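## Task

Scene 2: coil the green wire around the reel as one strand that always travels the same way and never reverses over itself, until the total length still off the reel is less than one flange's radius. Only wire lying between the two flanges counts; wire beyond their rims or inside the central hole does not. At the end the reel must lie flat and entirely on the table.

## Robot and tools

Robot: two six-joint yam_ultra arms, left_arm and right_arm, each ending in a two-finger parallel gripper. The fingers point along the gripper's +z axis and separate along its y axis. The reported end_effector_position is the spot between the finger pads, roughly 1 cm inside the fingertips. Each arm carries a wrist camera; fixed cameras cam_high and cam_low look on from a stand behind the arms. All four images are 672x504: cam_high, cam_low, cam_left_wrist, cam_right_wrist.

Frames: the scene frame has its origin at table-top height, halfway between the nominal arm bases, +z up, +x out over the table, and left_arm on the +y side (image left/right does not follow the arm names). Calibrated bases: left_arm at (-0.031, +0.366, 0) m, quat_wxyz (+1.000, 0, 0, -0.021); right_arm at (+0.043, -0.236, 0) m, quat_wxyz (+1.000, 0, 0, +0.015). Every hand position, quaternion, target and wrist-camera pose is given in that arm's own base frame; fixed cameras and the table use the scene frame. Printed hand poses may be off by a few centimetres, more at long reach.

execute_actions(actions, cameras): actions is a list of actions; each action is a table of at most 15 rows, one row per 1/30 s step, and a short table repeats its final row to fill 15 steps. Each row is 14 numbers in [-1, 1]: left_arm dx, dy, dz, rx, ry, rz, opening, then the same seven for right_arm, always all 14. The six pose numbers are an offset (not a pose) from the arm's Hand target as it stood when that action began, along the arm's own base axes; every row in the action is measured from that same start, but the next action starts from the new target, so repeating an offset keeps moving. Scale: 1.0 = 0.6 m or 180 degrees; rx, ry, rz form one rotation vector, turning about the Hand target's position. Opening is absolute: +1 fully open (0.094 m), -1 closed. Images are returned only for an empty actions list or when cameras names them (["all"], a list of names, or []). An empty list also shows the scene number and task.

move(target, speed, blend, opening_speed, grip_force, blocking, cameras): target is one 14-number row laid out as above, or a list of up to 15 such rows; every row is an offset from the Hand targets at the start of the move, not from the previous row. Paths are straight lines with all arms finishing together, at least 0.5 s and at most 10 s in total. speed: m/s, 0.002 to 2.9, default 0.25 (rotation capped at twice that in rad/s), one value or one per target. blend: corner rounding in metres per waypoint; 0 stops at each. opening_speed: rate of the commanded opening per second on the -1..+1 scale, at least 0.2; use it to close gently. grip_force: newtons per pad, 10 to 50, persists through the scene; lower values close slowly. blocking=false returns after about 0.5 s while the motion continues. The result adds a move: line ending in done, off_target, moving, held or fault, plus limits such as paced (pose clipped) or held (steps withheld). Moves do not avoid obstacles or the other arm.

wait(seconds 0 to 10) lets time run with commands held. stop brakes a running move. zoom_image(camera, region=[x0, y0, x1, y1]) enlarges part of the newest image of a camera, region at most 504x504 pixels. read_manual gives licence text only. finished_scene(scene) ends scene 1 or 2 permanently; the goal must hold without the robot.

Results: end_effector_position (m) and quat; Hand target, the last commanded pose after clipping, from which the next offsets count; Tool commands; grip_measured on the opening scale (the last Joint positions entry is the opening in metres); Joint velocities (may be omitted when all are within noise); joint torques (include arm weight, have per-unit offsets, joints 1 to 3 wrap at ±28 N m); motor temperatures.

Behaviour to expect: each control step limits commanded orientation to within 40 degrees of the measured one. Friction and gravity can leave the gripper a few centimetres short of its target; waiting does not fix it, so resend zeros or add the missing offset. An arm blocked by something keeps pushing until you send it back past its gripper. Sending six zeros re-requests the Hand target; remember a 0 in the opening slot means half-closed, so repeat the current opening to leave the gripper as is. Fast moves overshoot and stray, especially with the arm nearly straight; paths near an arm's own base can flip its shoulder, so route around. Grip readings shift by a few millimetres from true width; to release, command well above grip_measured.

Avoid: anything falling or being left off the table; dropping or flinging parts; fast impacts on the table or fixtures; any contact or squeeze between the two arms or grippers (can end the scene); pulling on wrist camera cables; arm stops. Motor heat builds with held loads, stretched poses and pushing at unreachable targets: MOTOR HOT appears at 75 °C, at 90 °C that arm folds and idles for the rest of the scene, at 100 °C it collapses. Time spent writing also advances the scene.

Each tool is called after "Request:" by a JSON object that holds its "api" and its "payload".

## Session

Solved. Next scene.

Request:
{"api": "execute_actions", "payload": {"actions": []}}

Request:
{"api": "zoom_image", "payload": {"camera": "cam_high", "region": [180, 150, 480, 375]}}

Request:
{"api": "zoom_image", "payload": {"camera": "cam_low", "region": [340, 220, 540, 330]}}

Scene clock: 0.00 s.
left_arm: end_effector_position=(+0.3840, +0.0251, +0.1417) grip_measured=+1.000 end_effector_quat_wxyz=(+0.680, -0.062, +0.730, +0.032) | right_arm: end_effector_position=(+0.3715, -0.0203, +0.1432) grip_measured=+1.000 end_effector_quat_wxyz=(+0.685, +0.093, +0.722, -0.035)
Joint positions: left_arm=[0.002 1.556 0.238 1.242 -0.13 -0.048 0.094] | right_arm=[0.056 1.528 0.194 1.273 0.234 0.092 0.094]
Joint velocities: within noise
Joint torques (N m): no reading
Motor temperatures (°C): left_arm=[27 28 29 23 23 24 24] | right_arm=[22 27 25 26 22 24 22]
Heat: left arm: 29 °C; right arm: 27 °C.
Hand target: left_arm +0.3855, +0.0252, +0.1483; +0.687, -0.063, +0.724, +0.031 | right_arm +0.3722, -0.0203, +0.1444; +0.685, +0.093, +0.721, -0.035
Tool commands: left_gripper/opening=+1.0 right_gripper/opening=+1.0

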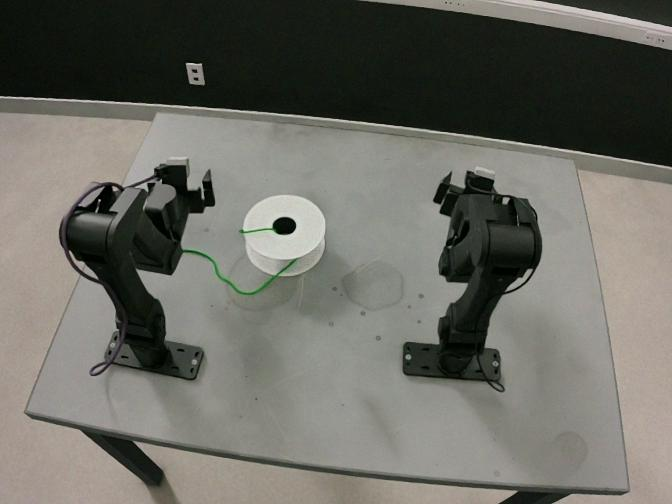

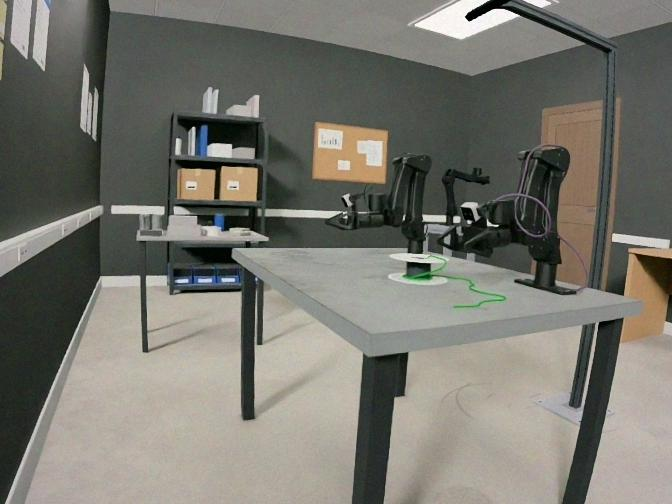

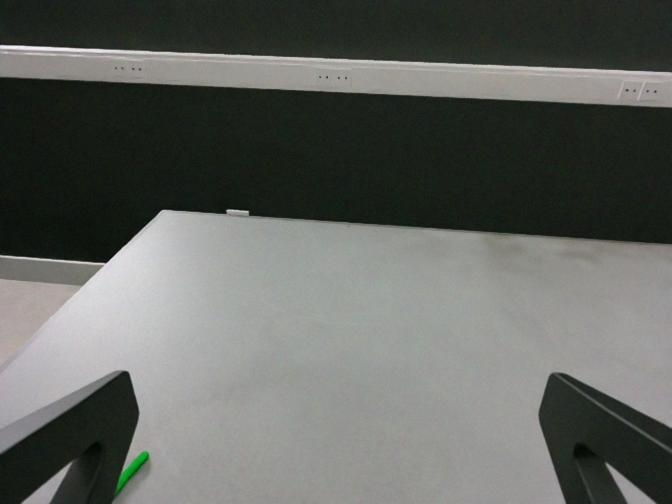

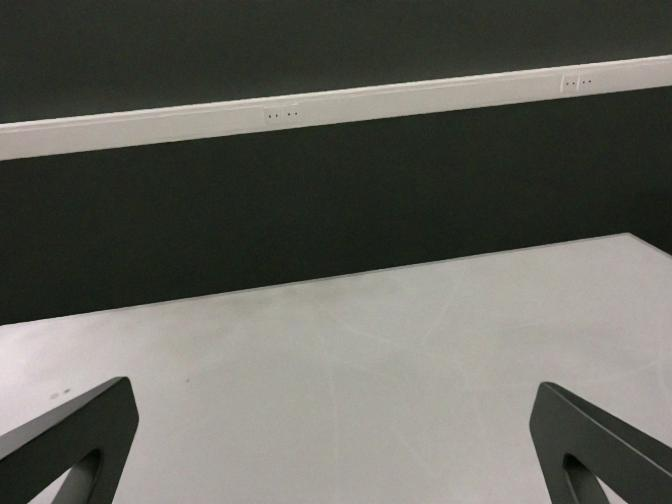

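Scaled by 1.680 from the camera's 672x504 image, which has a finer 960x720 frame.

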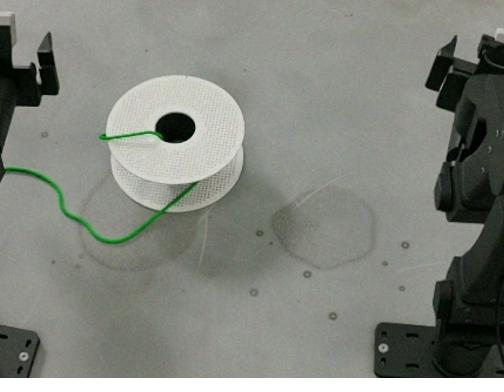

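Scaled by 2.520 from the camera's 672x504 image, which has a finer 960x720 frame.

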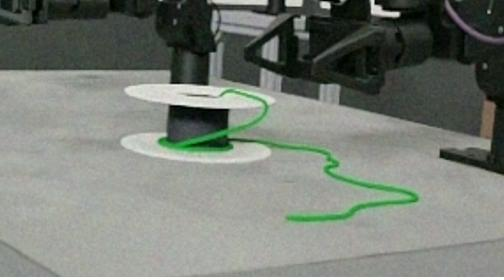

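Request:
{"api": "move", "payload": {"target": [[0,0,0.25,0,0,0,0,0,0,0,0,0,0,1],[-0.309,-0.092,0.22,0.081,0.2248,-0.2407,0,0,0,0,0,0,0,1]], "speed": 0.4, "blend": [0.05,0], "cameras": ["cam_high","cam_left_wrist"]}}

Request:
{"api": "zoom_image", "payload": {"camera": "cam_high", "region": [130, 160, 360, 330]}}

Request:
{"api": "zoom_image", "payload": {"camera": "cam_low", "region": [370, 240, 520, 320]}}

Scene clock: 7.43 s.
left_arm: end_effector_position=(+0.1995, -0.0288, +0.2704) grip_measured=+0.002 end_effector_quat_wxyz=(+0.355, +0.297, +0.880, -0.112) | right_arm: end_effector_position=(+0.3715, -0.0203, +0.1432) grip_measured=+1.000 end_effector_quat_wxyz=(+0.685, +0.093, +0.722, -0.035)
Joint positions: left_arm=[0.415 0.939 1.252 -1.439 0.641 0.916 0.047] | right_arm=[0.056 1.528 0.194 1.273 0.234 0.092 0.094]
Joint torques (N m): left_arm=[0.75 0.24 8.49 0.74 0.57 0.13] | right_arm=[0.05 -5.59 5.97 1.92 0 -0.01]
Heat: left arm: 29 °C; right arm: 28 °C.
Hand target: left_arm +0.2001, -0.0301, +0.2804; +0.367, +0.301, +0.873, -0.112 | right_arm +0.3722, -0.0203, +0.1444; +0.685, +0.093, +0.721, -0.035
Off the commanded pose: left_arm 0.010 m, 2 deg | right_arm 0.001 m, 0 deg.
move: done
Images, in order (width x height): cam_high 672x504, cam_left_wrist 672x504.

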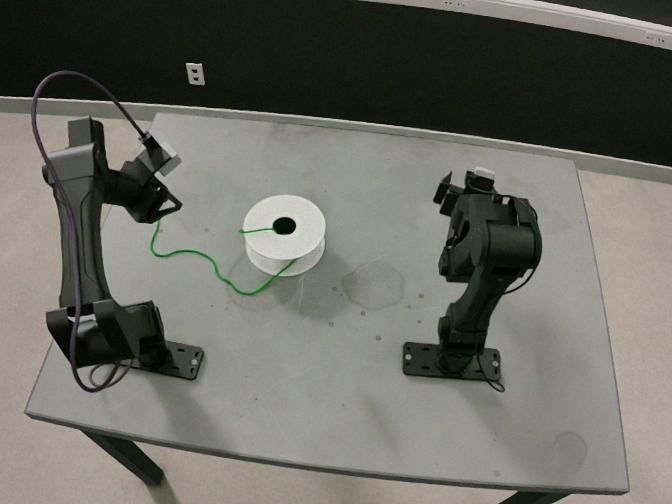

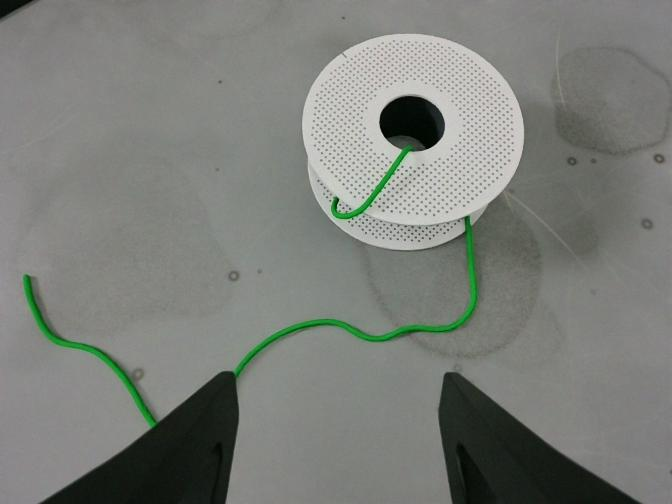

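Scaled by 2.191 from the camera's 672x504 image, which has a finer 960x720 frame.

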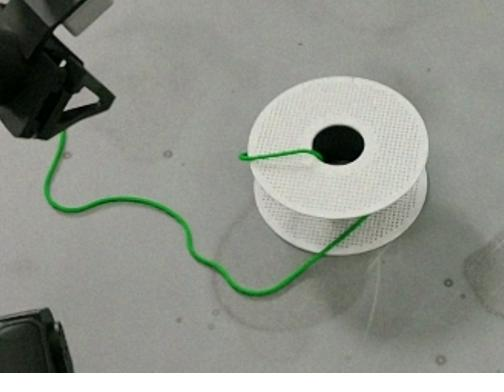

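This scene's latest camera images include none from cam_low. They are from: cam_high, cam_left_wrist. cam_low's image comes with the result of a call that names it in "cameras".

Request:
{"api": "execute_actions", "payload": {"actions": [], "cameras": ["cam_low","cam_left_wrist"]}}

Request:
{"api": "zoom_image", "payload": {"camera": "cam_low", "region": [380, 245, 460, 295]}}

Request:
{"api": "zoom_image", "payload": {"camera": "cam_left_wrist", "region": [290, 20, 540, 270]}}

Scene clock: 9.33 s.
left_arm: end_effector_position=(+0.1995, -0.0288, +0.2703) grip_measured=+0.002 end_effector_quat_wxyz=(+0.355, +0.297, +0.880, -0.112) | right_arm: end_effector_position=(+0.3715, -0.0203, +0.1432) grip_measured=+1.000 end_effector_quat_wxyz=(+0.685, +0.093, +0.722, -0.035)
Joint positions: left_arm=[0.415 0.939 1.252 -1.439 0.641 0.917 0.047] | right_arm=[0.056 1.528 0.194 1.273 0.234 0.092 0.094]
Joint velocities: within noise
Joint torques (N m): left_arm=[0.76 0.24 8.46 0.74 0.56 0.09] | right_arm=[0.01 -5.57 6.06 1.92 -0.02 -0.02]
Motor temperatures (°C): left_arm=[27 28 29 24 23 24 24] | right_arm=[22 28 26 28 22 24 22]
Heat: left arm: 29 °C; right arm: 28 °C.
Hand target: left_arm +0.2001, -0.0301, +0.2803; +0.367, +0.301, +0.873, -0.112 | right_arm +0.3722, -0.0203, +0.1444; +0.685, +0.093, +0.721, -0.035
Tool commands: left_gripper/opening=+0.0 right_gripper/opening=+1.0
Off the commanded pose: left_arm 0.010 m, 2 deg | right_arm 0.001 m, 0 deg.
Images, in order (width x height): cam_low 672x504, cam_left_wrist 672x504.

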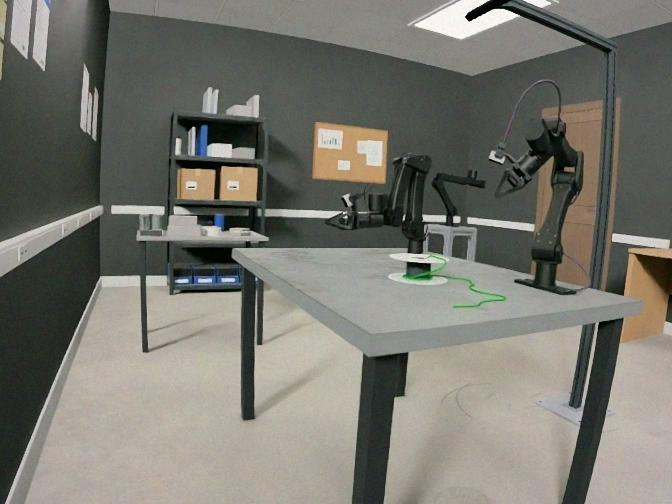

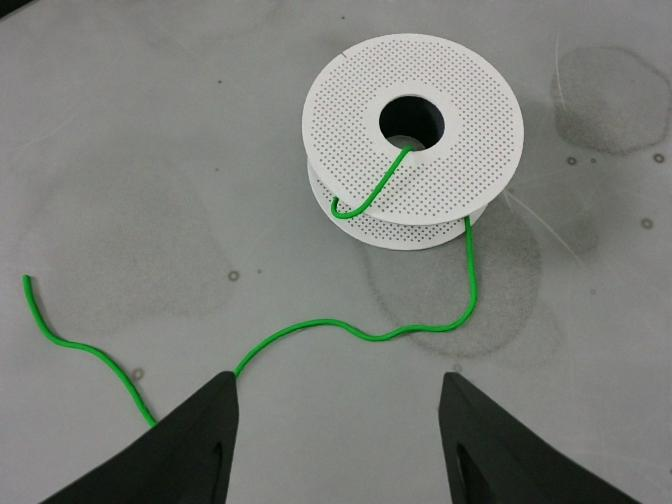

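Scaled by 6.300 from the camera's 672x504 image, which has a finer 960x720 frame.

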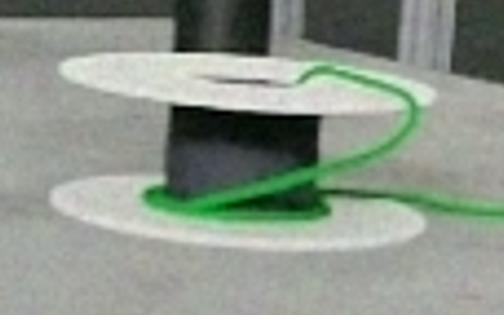

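Scaled by 2.016 from the camera's 672x504 image, which has a finer 960x720 frame.

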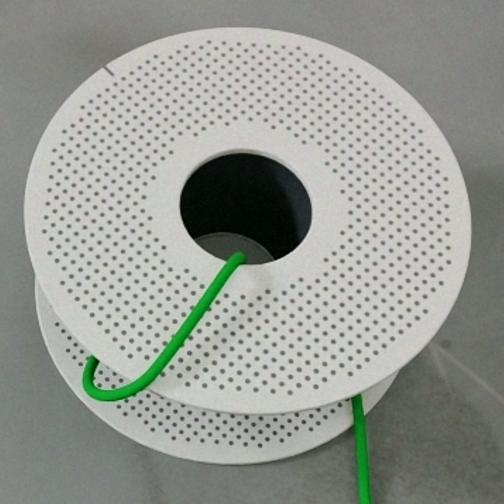

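Request:
{"api": "move", "payload": {"target": [[0,0,0,0,0,0,0,-0.05,0.05,0.2,0,0,0,0],[0,0,0,0,0,0,0,-0.184,0.657,0.06,-0.1374,0.4767,0.2334,-1],[0,0,0,0,0,0,0,-0.184,0.657,-0.024,-0.1374,0.4767,0.2334,-1]], "speed": 0.3, "blend": [0.05,0.03,0], "cameras": ["cam_high","cam_right_wrist"]}}

Scene clock: 23.90 s.
left_arm: end_effector_position=(+0.1995, -0.0288, +0.2704) grip_measured=+0.002 end_effector_quat_wxyz=(+0.355, +0.297, +0.879, -0.112) | right_arm: end_effector_position=(+0.2655, +0.3742, +0.1335) grip_measured=-0.982 end_effector_quat_wxyz=(+0.028, -0.321, +0.947, +0.013)
Joint positions: left_arm=[0.415 0.939 1.252 -1.439 0.641 0.917 0.047] | right_arm=[0.956 2.337 2.398 -1.571 0.011 0.302 0.001]
Joint torques (N m): left_arm=[0.77 0.24 8.5 0.73 0.56 0.09] | right_arm=[0.12 -13.44 7.27 0.19 -0.11 -0.1]
Heat: left arm: 30 °C; right arm: 29 °C.
Hand target: left_arm +0.2002, -0.0301, +0.2804; +0.367, +0.301, +0.873, -0.112 | right_arm +0.2618, +0.3739, +0.1302; +0.000, -0.326, +0.945, +0.000
Off the commanded pose: left_arm 0.010 m, 2 deg | right_arm 0.005 m, 4 deg.
joint sent to its limit (right arm) — joint 4 (wrist pitch), lower limit. The joint targets still meet the commanded pose.
move: off_target (right_arm); blend cut to 0 m at target 2; target 2's new opening was sent with right_arm's hand 0.004 m and 10 deg from that target
Images, in order (width x height): cam_high 672x504, cam_right_wrist 672x504.

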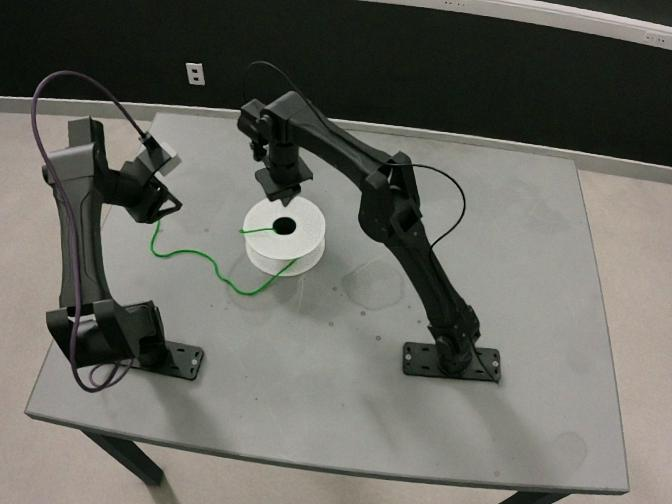

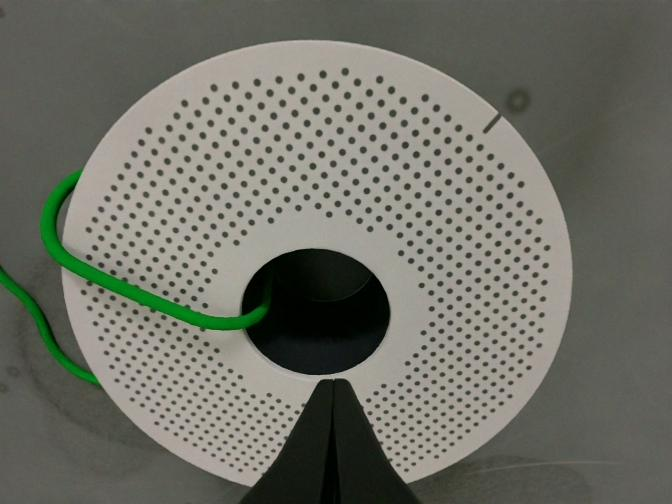

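Request:
{"api": "move", "payload": {"target": [0,0,0,0,0,0,0,-0.02,0,-0.072,0,0,0,-1], "speed": 0.12, "cameras": ["cam_right_wrist"]}}

Scene clock: 26.90 s.
left_arm: end_effector_position=(+0.1995, -0.0288, +0.2704) grip_measured=+0.002 end_effector_quat_wxyz=(+0.355, +0.297, +0.879, -0.112) | right_arm: end_effector_position=(+0.2524, +0.3711, +0.0815) grip_measured=-0.982 end_effector_quat_wxyz=(-0.005, -0.328, +0.945, -0.010)
Joint positions: left_arm=[0.415 0.939 1.252 -1.439 0.641 0.917 0.047] | right_arm=[0.975 2.337 2.189 -1.443 0.01 0.308 0.001]
Joint torques (N m): left_arm=[0.79 0.24 8.47 0.74 0.57 0.09] | right_arm=[0.32 -16.06 5.98 0.26 -0.11 0.11]
Heat: left arm: 30 °C; right arm: 29 °C.
Hand target: left_arm +0.2002, -0.0301, +0.2804; +0.367, +0.301, +0.873, -0.112 | right_arm +0.2498, +0.3740, +0.0871; +0.000, -0.326, +0.945, +0.000
Off the commanded pose: left_arm 0.010 m, 2 deg | right_arm 0.007 m, 1 deg.
move: done
Images, in order (width x height): cam_right_wrist 672x504.

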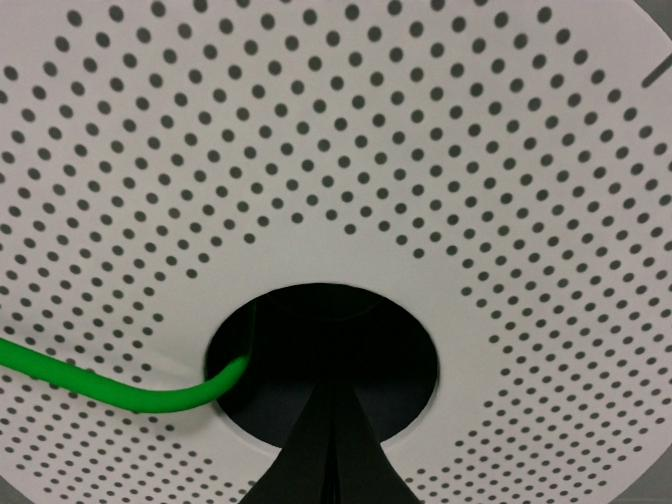

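Request:
{"api": "move", "payload": {"target": [[0,0,0,0,0,0,0,-0.003,0.004,-0.057,0,0,0,-1],[0,0,0,0,0,0,0,-0.003,0.004,-0.057,0,0,0,-0.1]], "speed": 0.07, "opening_speed": 0.4, "grip_force": [20,30], "cameras": ["cam_right_wrist"]}}

Request:
{"api": "move", "payload": {"target": [[0.03,0.03,0,-0.1223,0.2744,0.6265,0,0,0,0,0,0,0,-0.1],[0.1133,0.0333,-0.267,-0.1223,0.2744,0.6265,-0.3,0,0,0,0,0,0,-0.1]], "speed": 0.3, "cameras": ["cam_high","cam_left_wrist"]}}

Scene clock: 32.27 s.
left_arm: end_effector_position=(+0.1995, -0.0288, +0.2704) grip_measured=+0.002 end_effector_quat_wxyz=(+0.355, +0.297, +0.879, -0.112) | right_arm: end_effector_position=(+0.2525, +0.3755, +0.0612) grip_measured=-0.185 end_effector_quat_wxyz=(+0.008, -0.326, +0.945, +0.001)
Joint positions: left_arm=[0.415 0.939 1.252 -1.439 0.641 0.917 0.047] | right_arm=[0.98 2.304 2.052 -1.304 0.008 0.316 0.038]
Joint torques (N m): left_arm=[0.77 0.25 8.47 0.74 0.57 0.09] | right_arm=[0.54 -13.29 5.96 0.35 -0.12 0.08]
Heat: left arm: 30 °C; right arm: 29 °C.
Hand target: left_arm +0.2002, -0.0301, +0.2804; +0.367, +0.301, +0.873, -0.112 | right_arm +0.2480, +0.3763, +0.0528; +0.000, -0.326, +0.945, +0.000
Off the commanded pose: left_arm 0.010 m, 2 deg | right_arm 0.010 m, 1 deg.
grip_force (N): 20, 30
move: done
Images, in order (width x height): cam_right_wrist 672x504.

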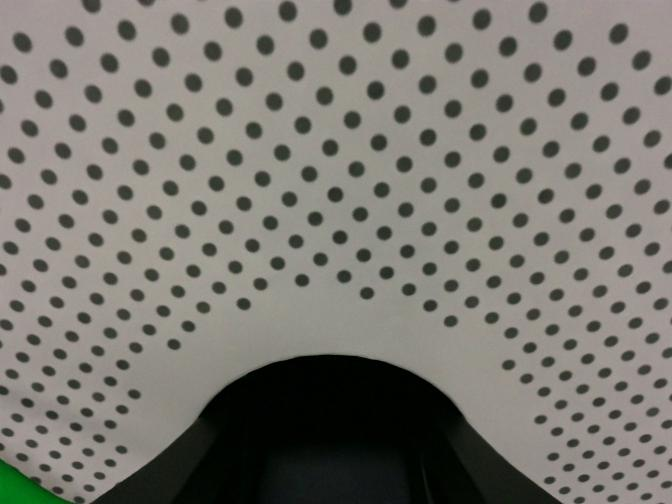

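Scene clock: 39.23 s.
left_arm: end_effector_position=(+0.2657, -0.0128, +0.1185) grip_measured=-0.298 end_effector_quat_wxyz=(-0.007, -0.655, +0.755, +0.004) | right_arm: end_effector_position=(+0.2525, +0.3755, +0.0612) grip_measured=-0.185 end_effector_quat_wxyz=(+0.008, -0.326, +0.945, +0.001)
Joint positions: left_arm=[-0.05 1.565 1.271 -1.293 0.003 -1.479 0.033] | right_arm=[0.98 2.304 2.052 -1.304 0.008 0.316 0.038]
Joint torques (N m): left_arm=[0.75 -5.12 5.93 0.17 -0.04 0.06] | right_arm=[0.51 -13.31 5.97 0.36 -0.08 0.07]
Heat: left arm: 30 °C; right arm: 30 °C.
Hand target: left_arm +0.2680, -0.0100, +0.1201; -0.001, -0.656, +0.754, +0.000 | right_arm +0.2480, +0.3763, +0.0528; +0.000, -0.326, +0.945, +0.000
Off the commanded pose: left_arm 0.004 m, 1 deg | right_arm 0.010 m, 1 deg.
grip_force (N): 20, 30
move: done
Images, in order (width x height): cam_high 672x504, cam_left_wrist 672x504.

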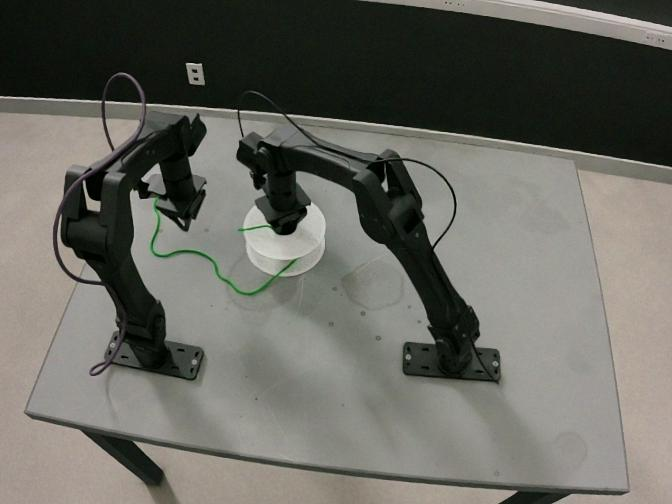

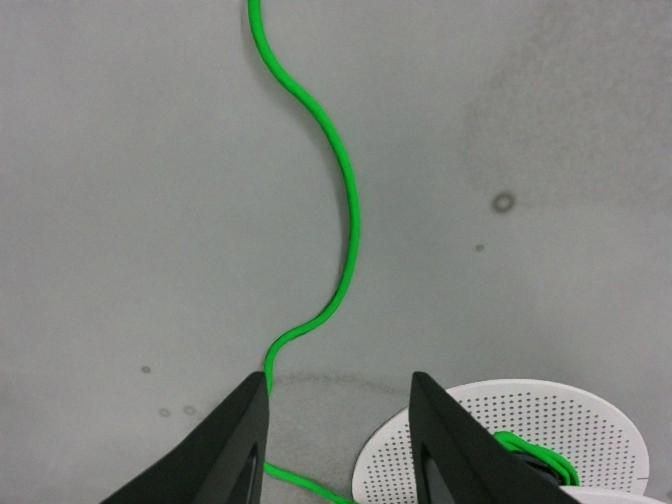

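Request:
{"api": "move", "payload": {"target": [[0.0185,-0.0025,-0.1,0,0,0,-0.3,0,0,0,0,0,0,-0.1],[0.0185,-0.0025,-0.172,0,0,0,-0.3,0,0,0,0,0,0,-0.1]], "speed": 0.12, "cameras": ["cam_left_wrist"]}}

Scene clock: 42.63 s.
left_arm: end_effector_position=(+0.2785, -0.0134, +0.0190) grip_measured=-0.298 end_effector_quat_wxyz=(-0.002, -0.655, +0.755, +0.000) | right_arm: end_effector_position=(+0.2525, +0.3755, +0.0612) grip_measured=-0.185 end_effector_quat_wxyz=(+0.008, -0.326, +0.945, +0.001)
Joint positions: left_arm=[-0.05 1.697 1.001 -0.877 0.003 -1.479 0.033] | right_arm=[0.98 2.304 2.052 -1.304 0.008 0.316 0.038]
Joint torques (N m): left_arm=[0.43 -4.97 5.03 0.2 -0.04 0.03] | right_arm=[0.49 -13.31 5.9 0.34 -0.09 0.08]
Heat: left arm: 30 °C; right arm: 31 °C.
Hand target: left_arm +0.2791, -0.0115, +0.0168; -0.001, -0.656, +0.754, +0.001 | right_arm +0.2480, +0.3763, +0.0528; +0.000, -0.326, +0.945, +0.000
Off the commanded pose: left_arm 0.003 m, 0 deg | right_arm 0.010 m, 1 deg.
grip_force (N): 20, 30
move: done
Images, in order (width x height): cam_left_wrist 672x504.

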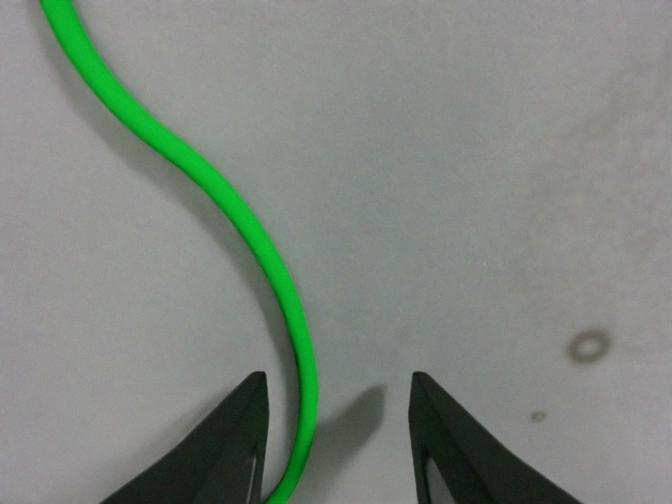

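Inside the fingers. Lower slightly and make the eyelet.

Request:
{"api": "move", "payload": {"target": [[0,0,-0.009,0,0,0,-0.3,0,0,0,0,0,0,-0.1],[0,0,-0.009,0,0,0,-0.82,0,0,0,0,0,0,-0.1]], "speed": 0.05, "opening_speed": 0.5, "cameras": ["cam_left_wrist"]}}

Request:
{"api": "move", "payload": {"target": [0,0,0,0,0,0,-0.82,0,0,0,0,0,0.3,-0.1], "speed": 0.15, "cameras": ["cam_high","cam_left_wrist","cam_low"]}}

Request:
{"api": "zoom_image", "payload": {"camera": "cam_high", "region": [130, 160, 360, 330]}}

Request:
{"api": "zoom_image", "payload": {"camera": "cam_low", "region": [370, 230, 470, 300]}}

Scene clock: 47.10 s.
left_arm: end_effector_position=(+0.2751, -0.0133, +0.0152) grip_measured=-0.818 end_effector_quat_wxyz=(-0.007, -0.655, +0.755, +0.004) | right_arm: end_effector_position=(+0.2525, +0.3755, +0.0612) grip_measured=-0.185 end_effector_quat_wxyz=(+0.008, -0.326, +0.945, +0.001)
Joint positions: left_arm=[-0.05 1.703 0.991 -0.874 0.003 -1.479 0.009] | right_arm=[0.98 2.304 2.052 -1.304 0.008 0.316 0.038]
Joint torques (N m): left_arm=[0.44 -4.74 4.75 0.38 -0.04 0.03] | right_arm=[0.46 -13.35 6.02 0.35 -0.11 0.09]
Heat: left arm: 30 °C; right arm: 32 °C.
Hand target: left_arm +0.2792, -0.0115, +0.0115; -0.001, -0.656, +0.754, +0.000 | right_arm +0.2480, +0.3763, +0.0528; +0.000, -0.326, +0.945, +0.000
Off the commanded pose: left_arm 0.006 m, 1 deg | right_arm 0.010 m, 1 deg.
grip_force (N): 20, 30
move: done
Images, in order (width x height): cam_left_wrist 672x504.

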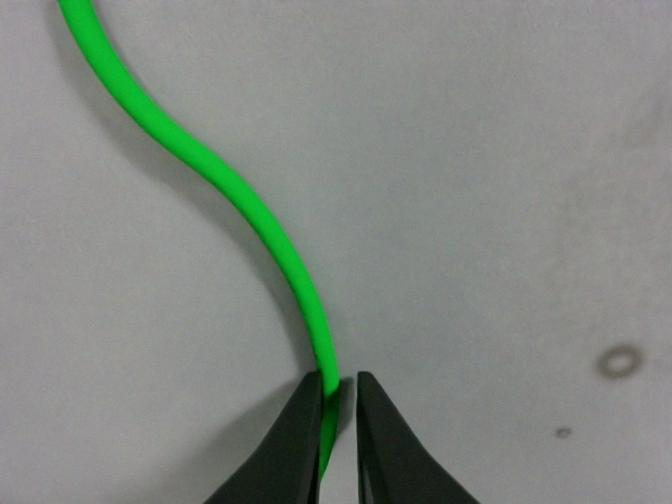

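Scene clock: 50.97 s.
left_arm: end_effector_position=(+0.2751, -0.0133, +0.0152) grip_measured=-0.818 end_effector_quat_wxyz=(-0.007, -0.655, +0.755, +0.004) | right_arm: end_effector_position=(+0.2530, +0.3765, +0.0612) grip_measured=-0.182 end_effector_quat_wxyz=(-0.010, +0.709, -0.705, +0.002)
Joint positions: left_arm=[-0.05 1.703 0.991 -0.874 0.003 -1.479 0.009] | right_arm=[0.98 2.304 2.052 -1.3 0.008 -0.596 0.038]
Joint torques (N m): left_arm=[0.43 -4.72 4.74 0.38 -0.04 0.03] | right_arm=[0.51 -13.35 5.94 0.34 -0.08 -0.27]
Heat: left arm: 30 °C; right arm: 32 °C.
Hand target: left_arm +0.2792, -0.0115, +0.0115; -0.001, -0.656, +0.754, +0.000 | right_arm +0.2480, +0.3764, +0.0527; +0.000, +0.720, -0.694, +0.000
Off the commanded pose: left_arm 0.006 m, 1 deg | right_arm 0.010 m, 2 deg.
grip_force (N): 20, 30
move: done
Images, in order (width x height): cam_high 672x504, cam_low 672x504, cam_left_wrist 672x504.

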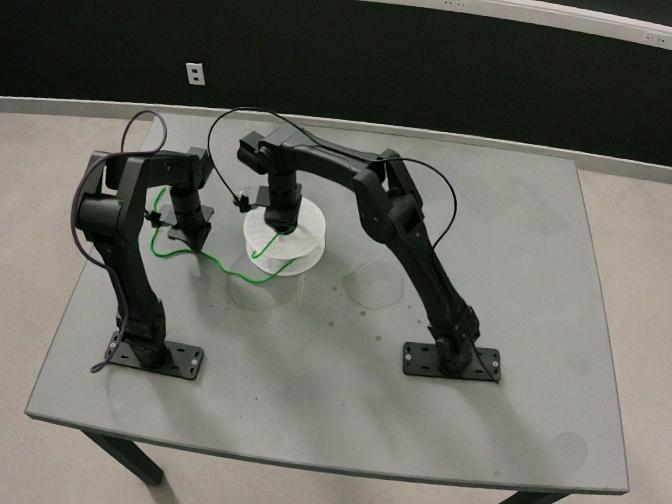

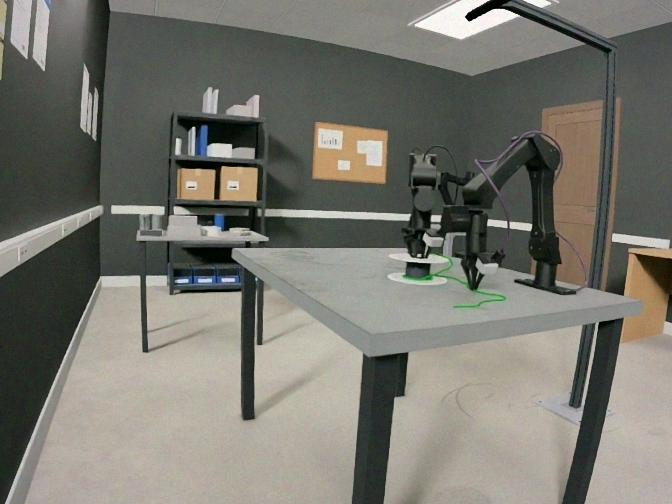

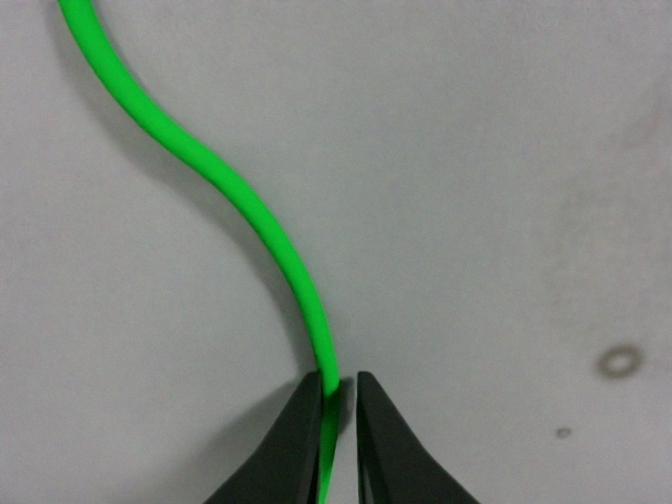

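Scaled by 2.191 from the camera's 672x504 image, which has a finer 960x720 frame.

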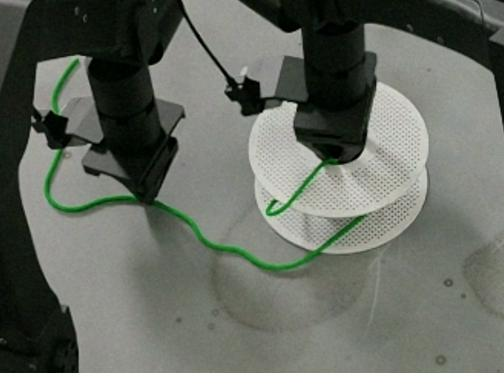

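Scaled by 5.040 from the camera's 672x504 image, which has a finer 960x720 frame.

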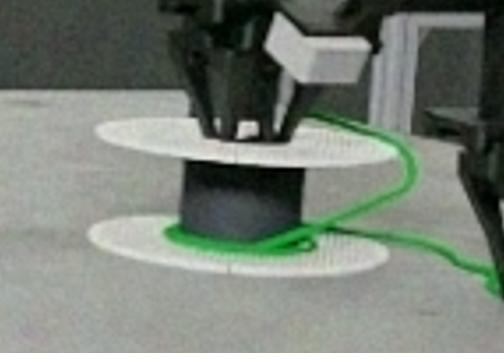

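Request:
{"api": "move", "payload": {"target": [0,0,0,0,0,0,-0.82,0,0,0,0,0,0.44,-0.1], "speed": 0.17, "cameras": ["cam_high","cam_left_wrist","cam_low"]}}

Request:
{"api": "zoom_image", "payload": {"camera": "cam_high", "region": [130, 160, 360, 330]}}

Request:
{"api": "zoom_image", "payload": {"camera": "cam_low", "region": [370, 230, 470, 300]}}

Scene clock: 56.83 s.
left_arm: end_effector_position=(+0.2751, -0.0133, +0.0152) grip_measured=-0.818 end_effector_quat_wxyz=(-0.007, -0.655, +0.755, +0.004) | right_arm: end_effector_position=(+0.2523, +0.3784, +0.0619) grip_measured=-0.174 end_effector_quat_wxyz=(-0.011, +0.996, -0.091, +0.005)
Joint positions: left_arm=[-0.05 1.703 0.991 -0.874 0.003 -1.479 0.009] | right_arm=[0.98 2.303 2.052 -1.295 -0.001 -1.979 0.039]
Joint torques (N m): left_arm=[0.44 -4.74 4.72 0.39 -0.04 0.03] | right_arm=[0.43 -13.33 6.01 0.28 0 -0.28]
Heat: left arm: 30 °C; right arm: 32 °C.
Hand target: left_arm +0.2792, -0.0115, +0.0115; -0.001, -0.656, +0.754, +0.000 | right_arm +0.2480, +0.3763, +0.0528; +0.000, +0.997, -0.076, +0.000
Off the commanded pose: left_arm 0.006 m, 1 deg | right_arm 0.010 m, 2 deg.
grip_force (N): 20, 30
move: done
Images, in order (width x height): cam_high 672x504, cam_low 672x504, cam_left_wrist 672x504.

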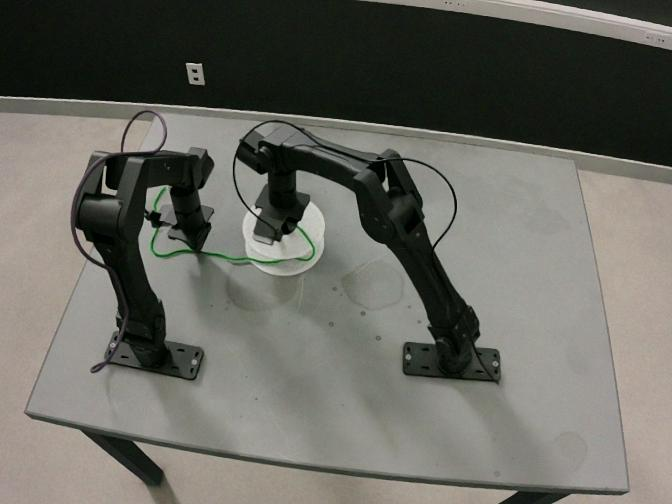

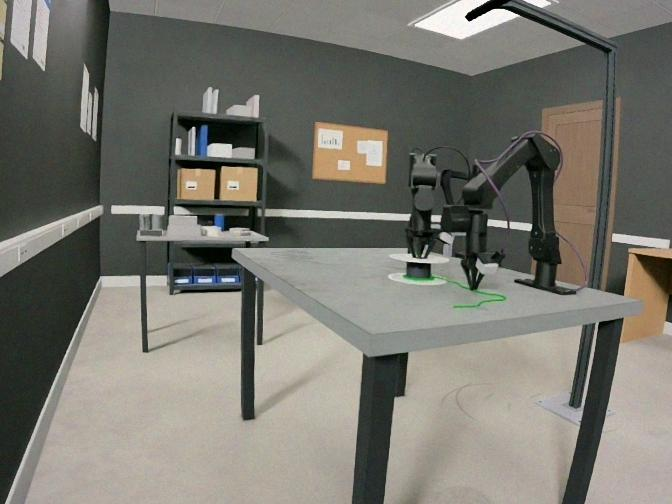

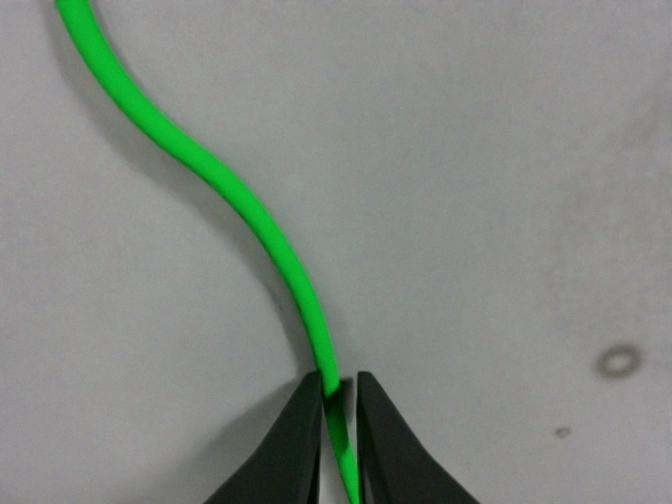

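Scaled by 2.191 from the camera's 672x504 image, which has a finer 960x720 frame.

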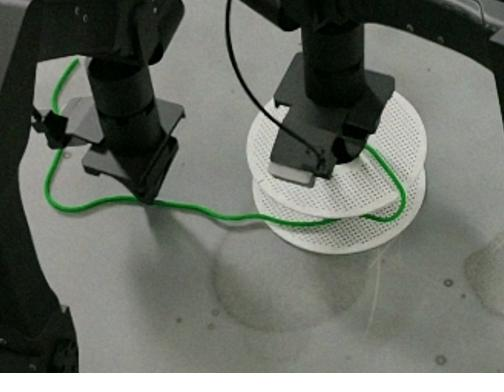

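Scaled by 5.040 from the camera's 672x504 image, which has a finer 960x720 frame.

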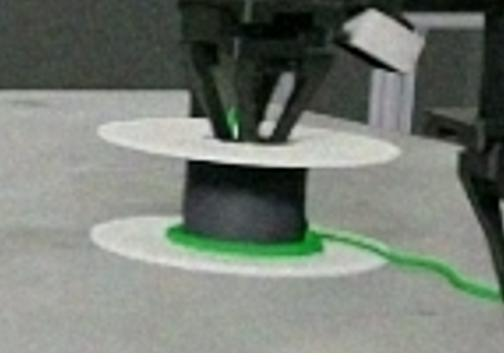

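Request:
{"api": "move", "payload": {"target": [0,0,0,0,0,0,-0.82,0.0,0,0.01,0,0,0,-1], "speed": 0.05, "opening_speed": 0.5}}

Request:
{"api": "move", "payload": {"target": [[0,0,0,0,0,0,-0.82,0,0,0.08,0,0,0,-1],[0,0,0,0,0,0,-0.82,0,0,0.08,0,0,-0.5,-1],[0,0,0,0,0,0,-0.82,0,0,0.08,0,0,-0.98,-1]], "speed": [0.1,0.35,0.35], "cameras": ["cam_right_wrist"]}}

Scene clock: 60.40 s.
left_arm: end_effector_position=(+0.2751, -0.0133, +0.0152) grip_measured=-0.818 end_effector_quat_wxyz=(-0.007, -0.655, +0.755, +0.004) | right_arm: end_effector_position=(+0.2524, +0.3786, +0.0619) grip_measured=-0.974 end_effector_quat_wxyz=(-0.012, +0.996, -0.084, +0.006)
Joint positions: left_arm=[-0.05 1.703 0.991 -0.874 0.003 -1.479 0.009] | right_arm=[0.98 2.303 2.052 -1.294 -0.001 -1.994 0.001]
Joint torques (N m): left_arm=[0.43 -4.74 4.74 0.39 -0.04 0.02] | right_arm=[0.46 -13.48 7.8 0.05 -0.02 -0.08]
Heat: left arm: 30 °C; right arm: 32 °C.
Hand target: left_arm +0.2792, -0.0115, +0.0115; -0.001, -0.656, +0.754, +0.000 | right_arm +0.2480, +0.3763, +0.0588; +0.000, +0.997, -0.077, +0.000
Off the commanded pose: left_arm 0.006 m, 1 deg | right_arm 0.006 m, 2 deg.
grip_force (N): 20, 30
move: done

Scene clock: 67.47 s.
left_arm: end_effector_position=(+0.2751, -0.0133, +0.0152) grip_measured=-0.818 end_effector_quat_wxyz=(-0.007, -0.655, +0.755, +0.004) | right_arm: end_effector_position=(+0.2495, +0.3742, +0.1109) grip_measured=-0.974 end_effector_quat_wxyz=(+0.003, +0.044, +0.999, +0.007)
Joint positions: left_arm=[-0.05 1.703 0.991 -0.874 0.003 -1.479 0.009] | right_arm=[0.98 2.314 2.267 -1.509 -0.001 1.067 0.001]
Joint torques (N m): left_arm=[0.43 -4.74 4.74 0.39 -0.04 0.03] | right_arm=[0.5 -12.15 9.31 0.09 -0.01 0.07]
Heat: left arm: 30 °C; right arm: 32 °C.
Hand target: left_arm +0.2792, -0.0115, +0.0115; -0.001, -0.656, +0.754, +0.000 | right_arm +0.2480, +0.3763, +0.1068; +0.000, +0.045, +0.999, +0.000
Off the commanded pose: left_arm 0.006 m, 1 deg | right_arm 0.005 m, 1 deg.
grip_force (N): 20, 30
move: done
Images, in order (width x height): cam_right_wrist 672x504.

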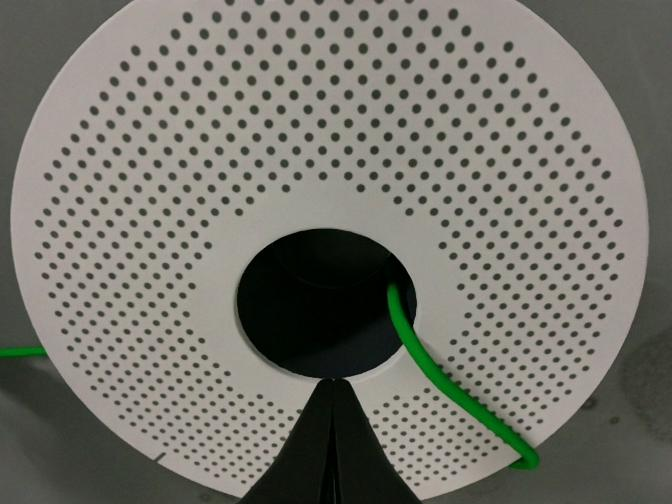

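Request:
{"api": "move", "payload": {"target": [[0,0,0,0,0,0,-0.82,0.0025,0.003,-0.05,0,0,0,-1],[0,0,0,0,0,0,-0.82,0.0025,0.003,-0.09,0,0,0,-1],[0,0,0,0,0,0,-0.82,0.0025,0.003,-0.09,0,0,0,-0.1]], "speed": 0.08, "opening_speed": 0.4, "blend": [0.01,0,0]}}

Request:
{"api": "move", "payload": {"target": [0,0,0,0,0,0,-0.82,0,0,0,0,0,0.45,-0.1], "speed": 0.18, "cameras": ["cam_high","cam_left_wrist","cam_low"]}}

Request:
{"api": "zoom_image", "payload": {"camera": "cam_high", "region": [130, 160, 360, 330]}}

Request:
{"api": "zoom_image", "payload": {"camera": "cam_low", "region": [370, 230, 470, 300]}}

Scene clock: 73.17 s.
left_arm: end_effector_position=(+0.2751, -0.0133, +0.0152) grip_measured=-0.818 end_effector_quat_wxyz=(-0.007, -0.655, +0.755, +0.004) | right_arm: end_effector_position=(+0.2524, +0.3788, +0.0613) grip_measured=-0.186 end_effector_quat_wxyz=(+0.004, +0.046, +0.999, +0.008)
Joint positions: left_arm=[-0.05 1.703 0.991 -0.874 0.003 -1.479 0.009] | right_arm=[0.98 2.314 2.069 -1.308 -0.002 1.072 0.038]
Joint torques (N m): left_arm=[0.43 -4.72 4.72 0.39 -0.04 0.03] | right_arm=[0.53 -13.2 6.27 0.31 0 0.03]
Heat: left arm: 30 °C; right arm: 32 °C.
Hand target: left_arm +0.2792, -0.0115, +0.0115; -0.001, -0.656, +0.754, +0.000 | right_arm +0.2495, +0.3781, +0.0527; +0.000, +0.045, +0.999, +0.000
Off the commanded pose: left_arm 0.006 m, 1 deg | right_arm 0.009 m, 1 deg.
grip_force (N): 20, 30
move: done

Scene clock: 77.83 s.
left_arm: end_effector_position=(+0.2799, -0.0139, +0.0152) grip_measured=-0.818 end_effector_quat_wxyz=(+0.000, -0.655, +0.755, -0.003) | right_arm: end_effector_position=(+0.2530, +0.3853, +0.0620) grip_measured=-0.176 end_effector_quat_wxyz=(+0.016, -0.603, +0.798, +0.016)
Joint positions: left_arm=[-0.05 1.703 0.991 -0.855 0.005 -1.479 0.009] | right_arm=[0.98 2.313 2.069 -1.286 -0.02 -0.314 0.039]
Joint torques (N m): left_arm=[0.43 -4.77 4.75 0.22 -0.06 0.02] | right_arm=[0.42 -13.15 6.39 0.13 0.17 -0.29]
Motor temperatures (°C): left_arm=[27 29 30 24 23 24 24] | right_arm=[22 33 26 27 22 24 24]
Heat: left arm: 30 °C; right arm: 33 °C.
Hand target: left_arm +0.2791, -0.0115, +0.0115; -0.001, -0.656, +0.754, +0.000 | right_arm +0.2495, +0.3781, +0.0527; +0.000, -0.614, +0.789, +0.000
Off the commanded pose: left_arm 0.004 m, 0 deg | right_arm 0.012 m, 3 deg.
grip_force (N): 20, 30
move: off_target (right_arm)
Images, in order (width x height): cam_high 672x504, cam_low 672x504, cam_left_wrist 672x504.

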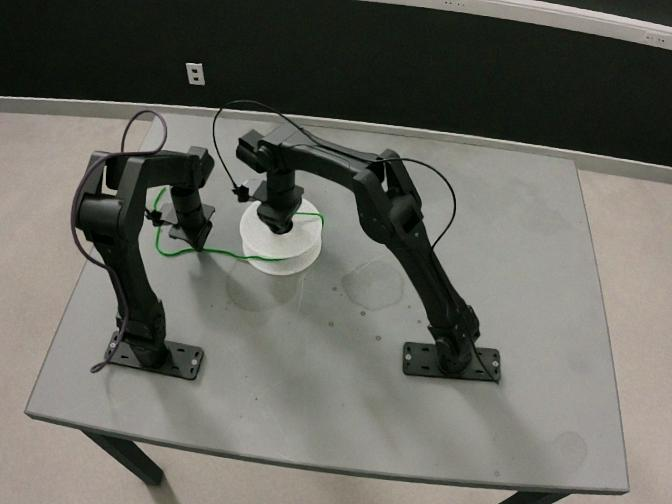

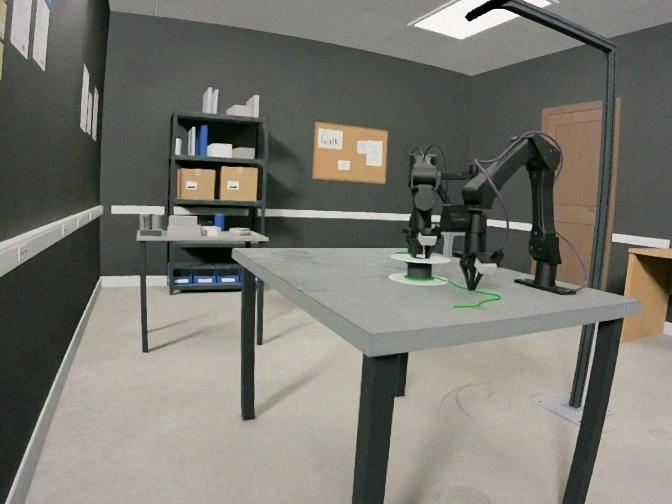

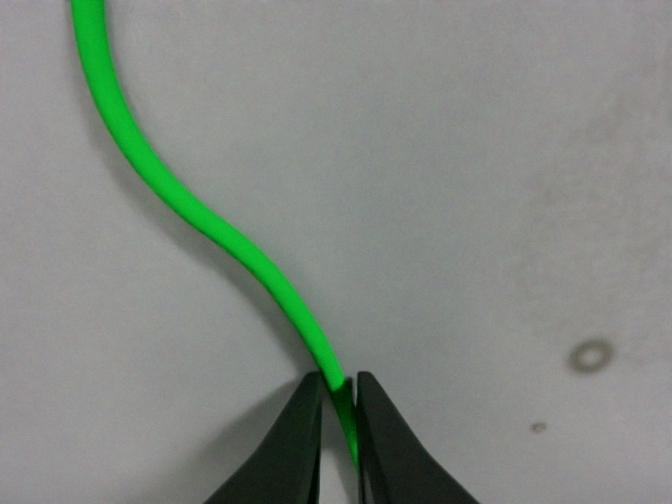

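Scaled by 2.191 from the camera's 672x504 image, which has a finer 960x720 frame.

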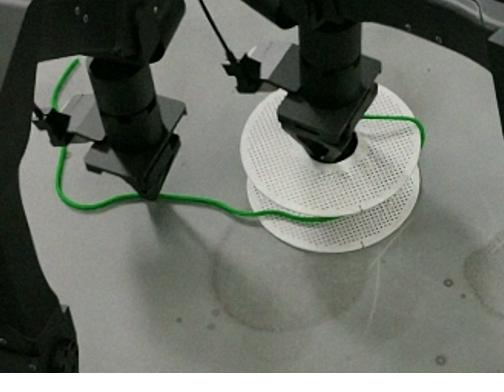

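Scaled by 5.040 from the camera's 672x504 image, which has a finer 960x720 frame.

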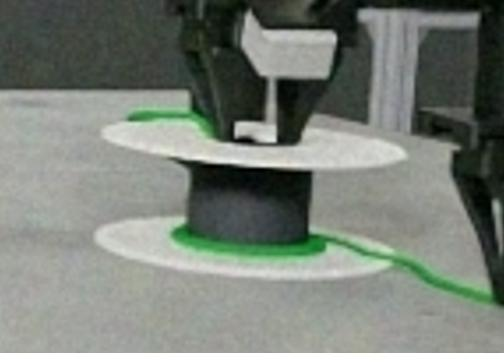

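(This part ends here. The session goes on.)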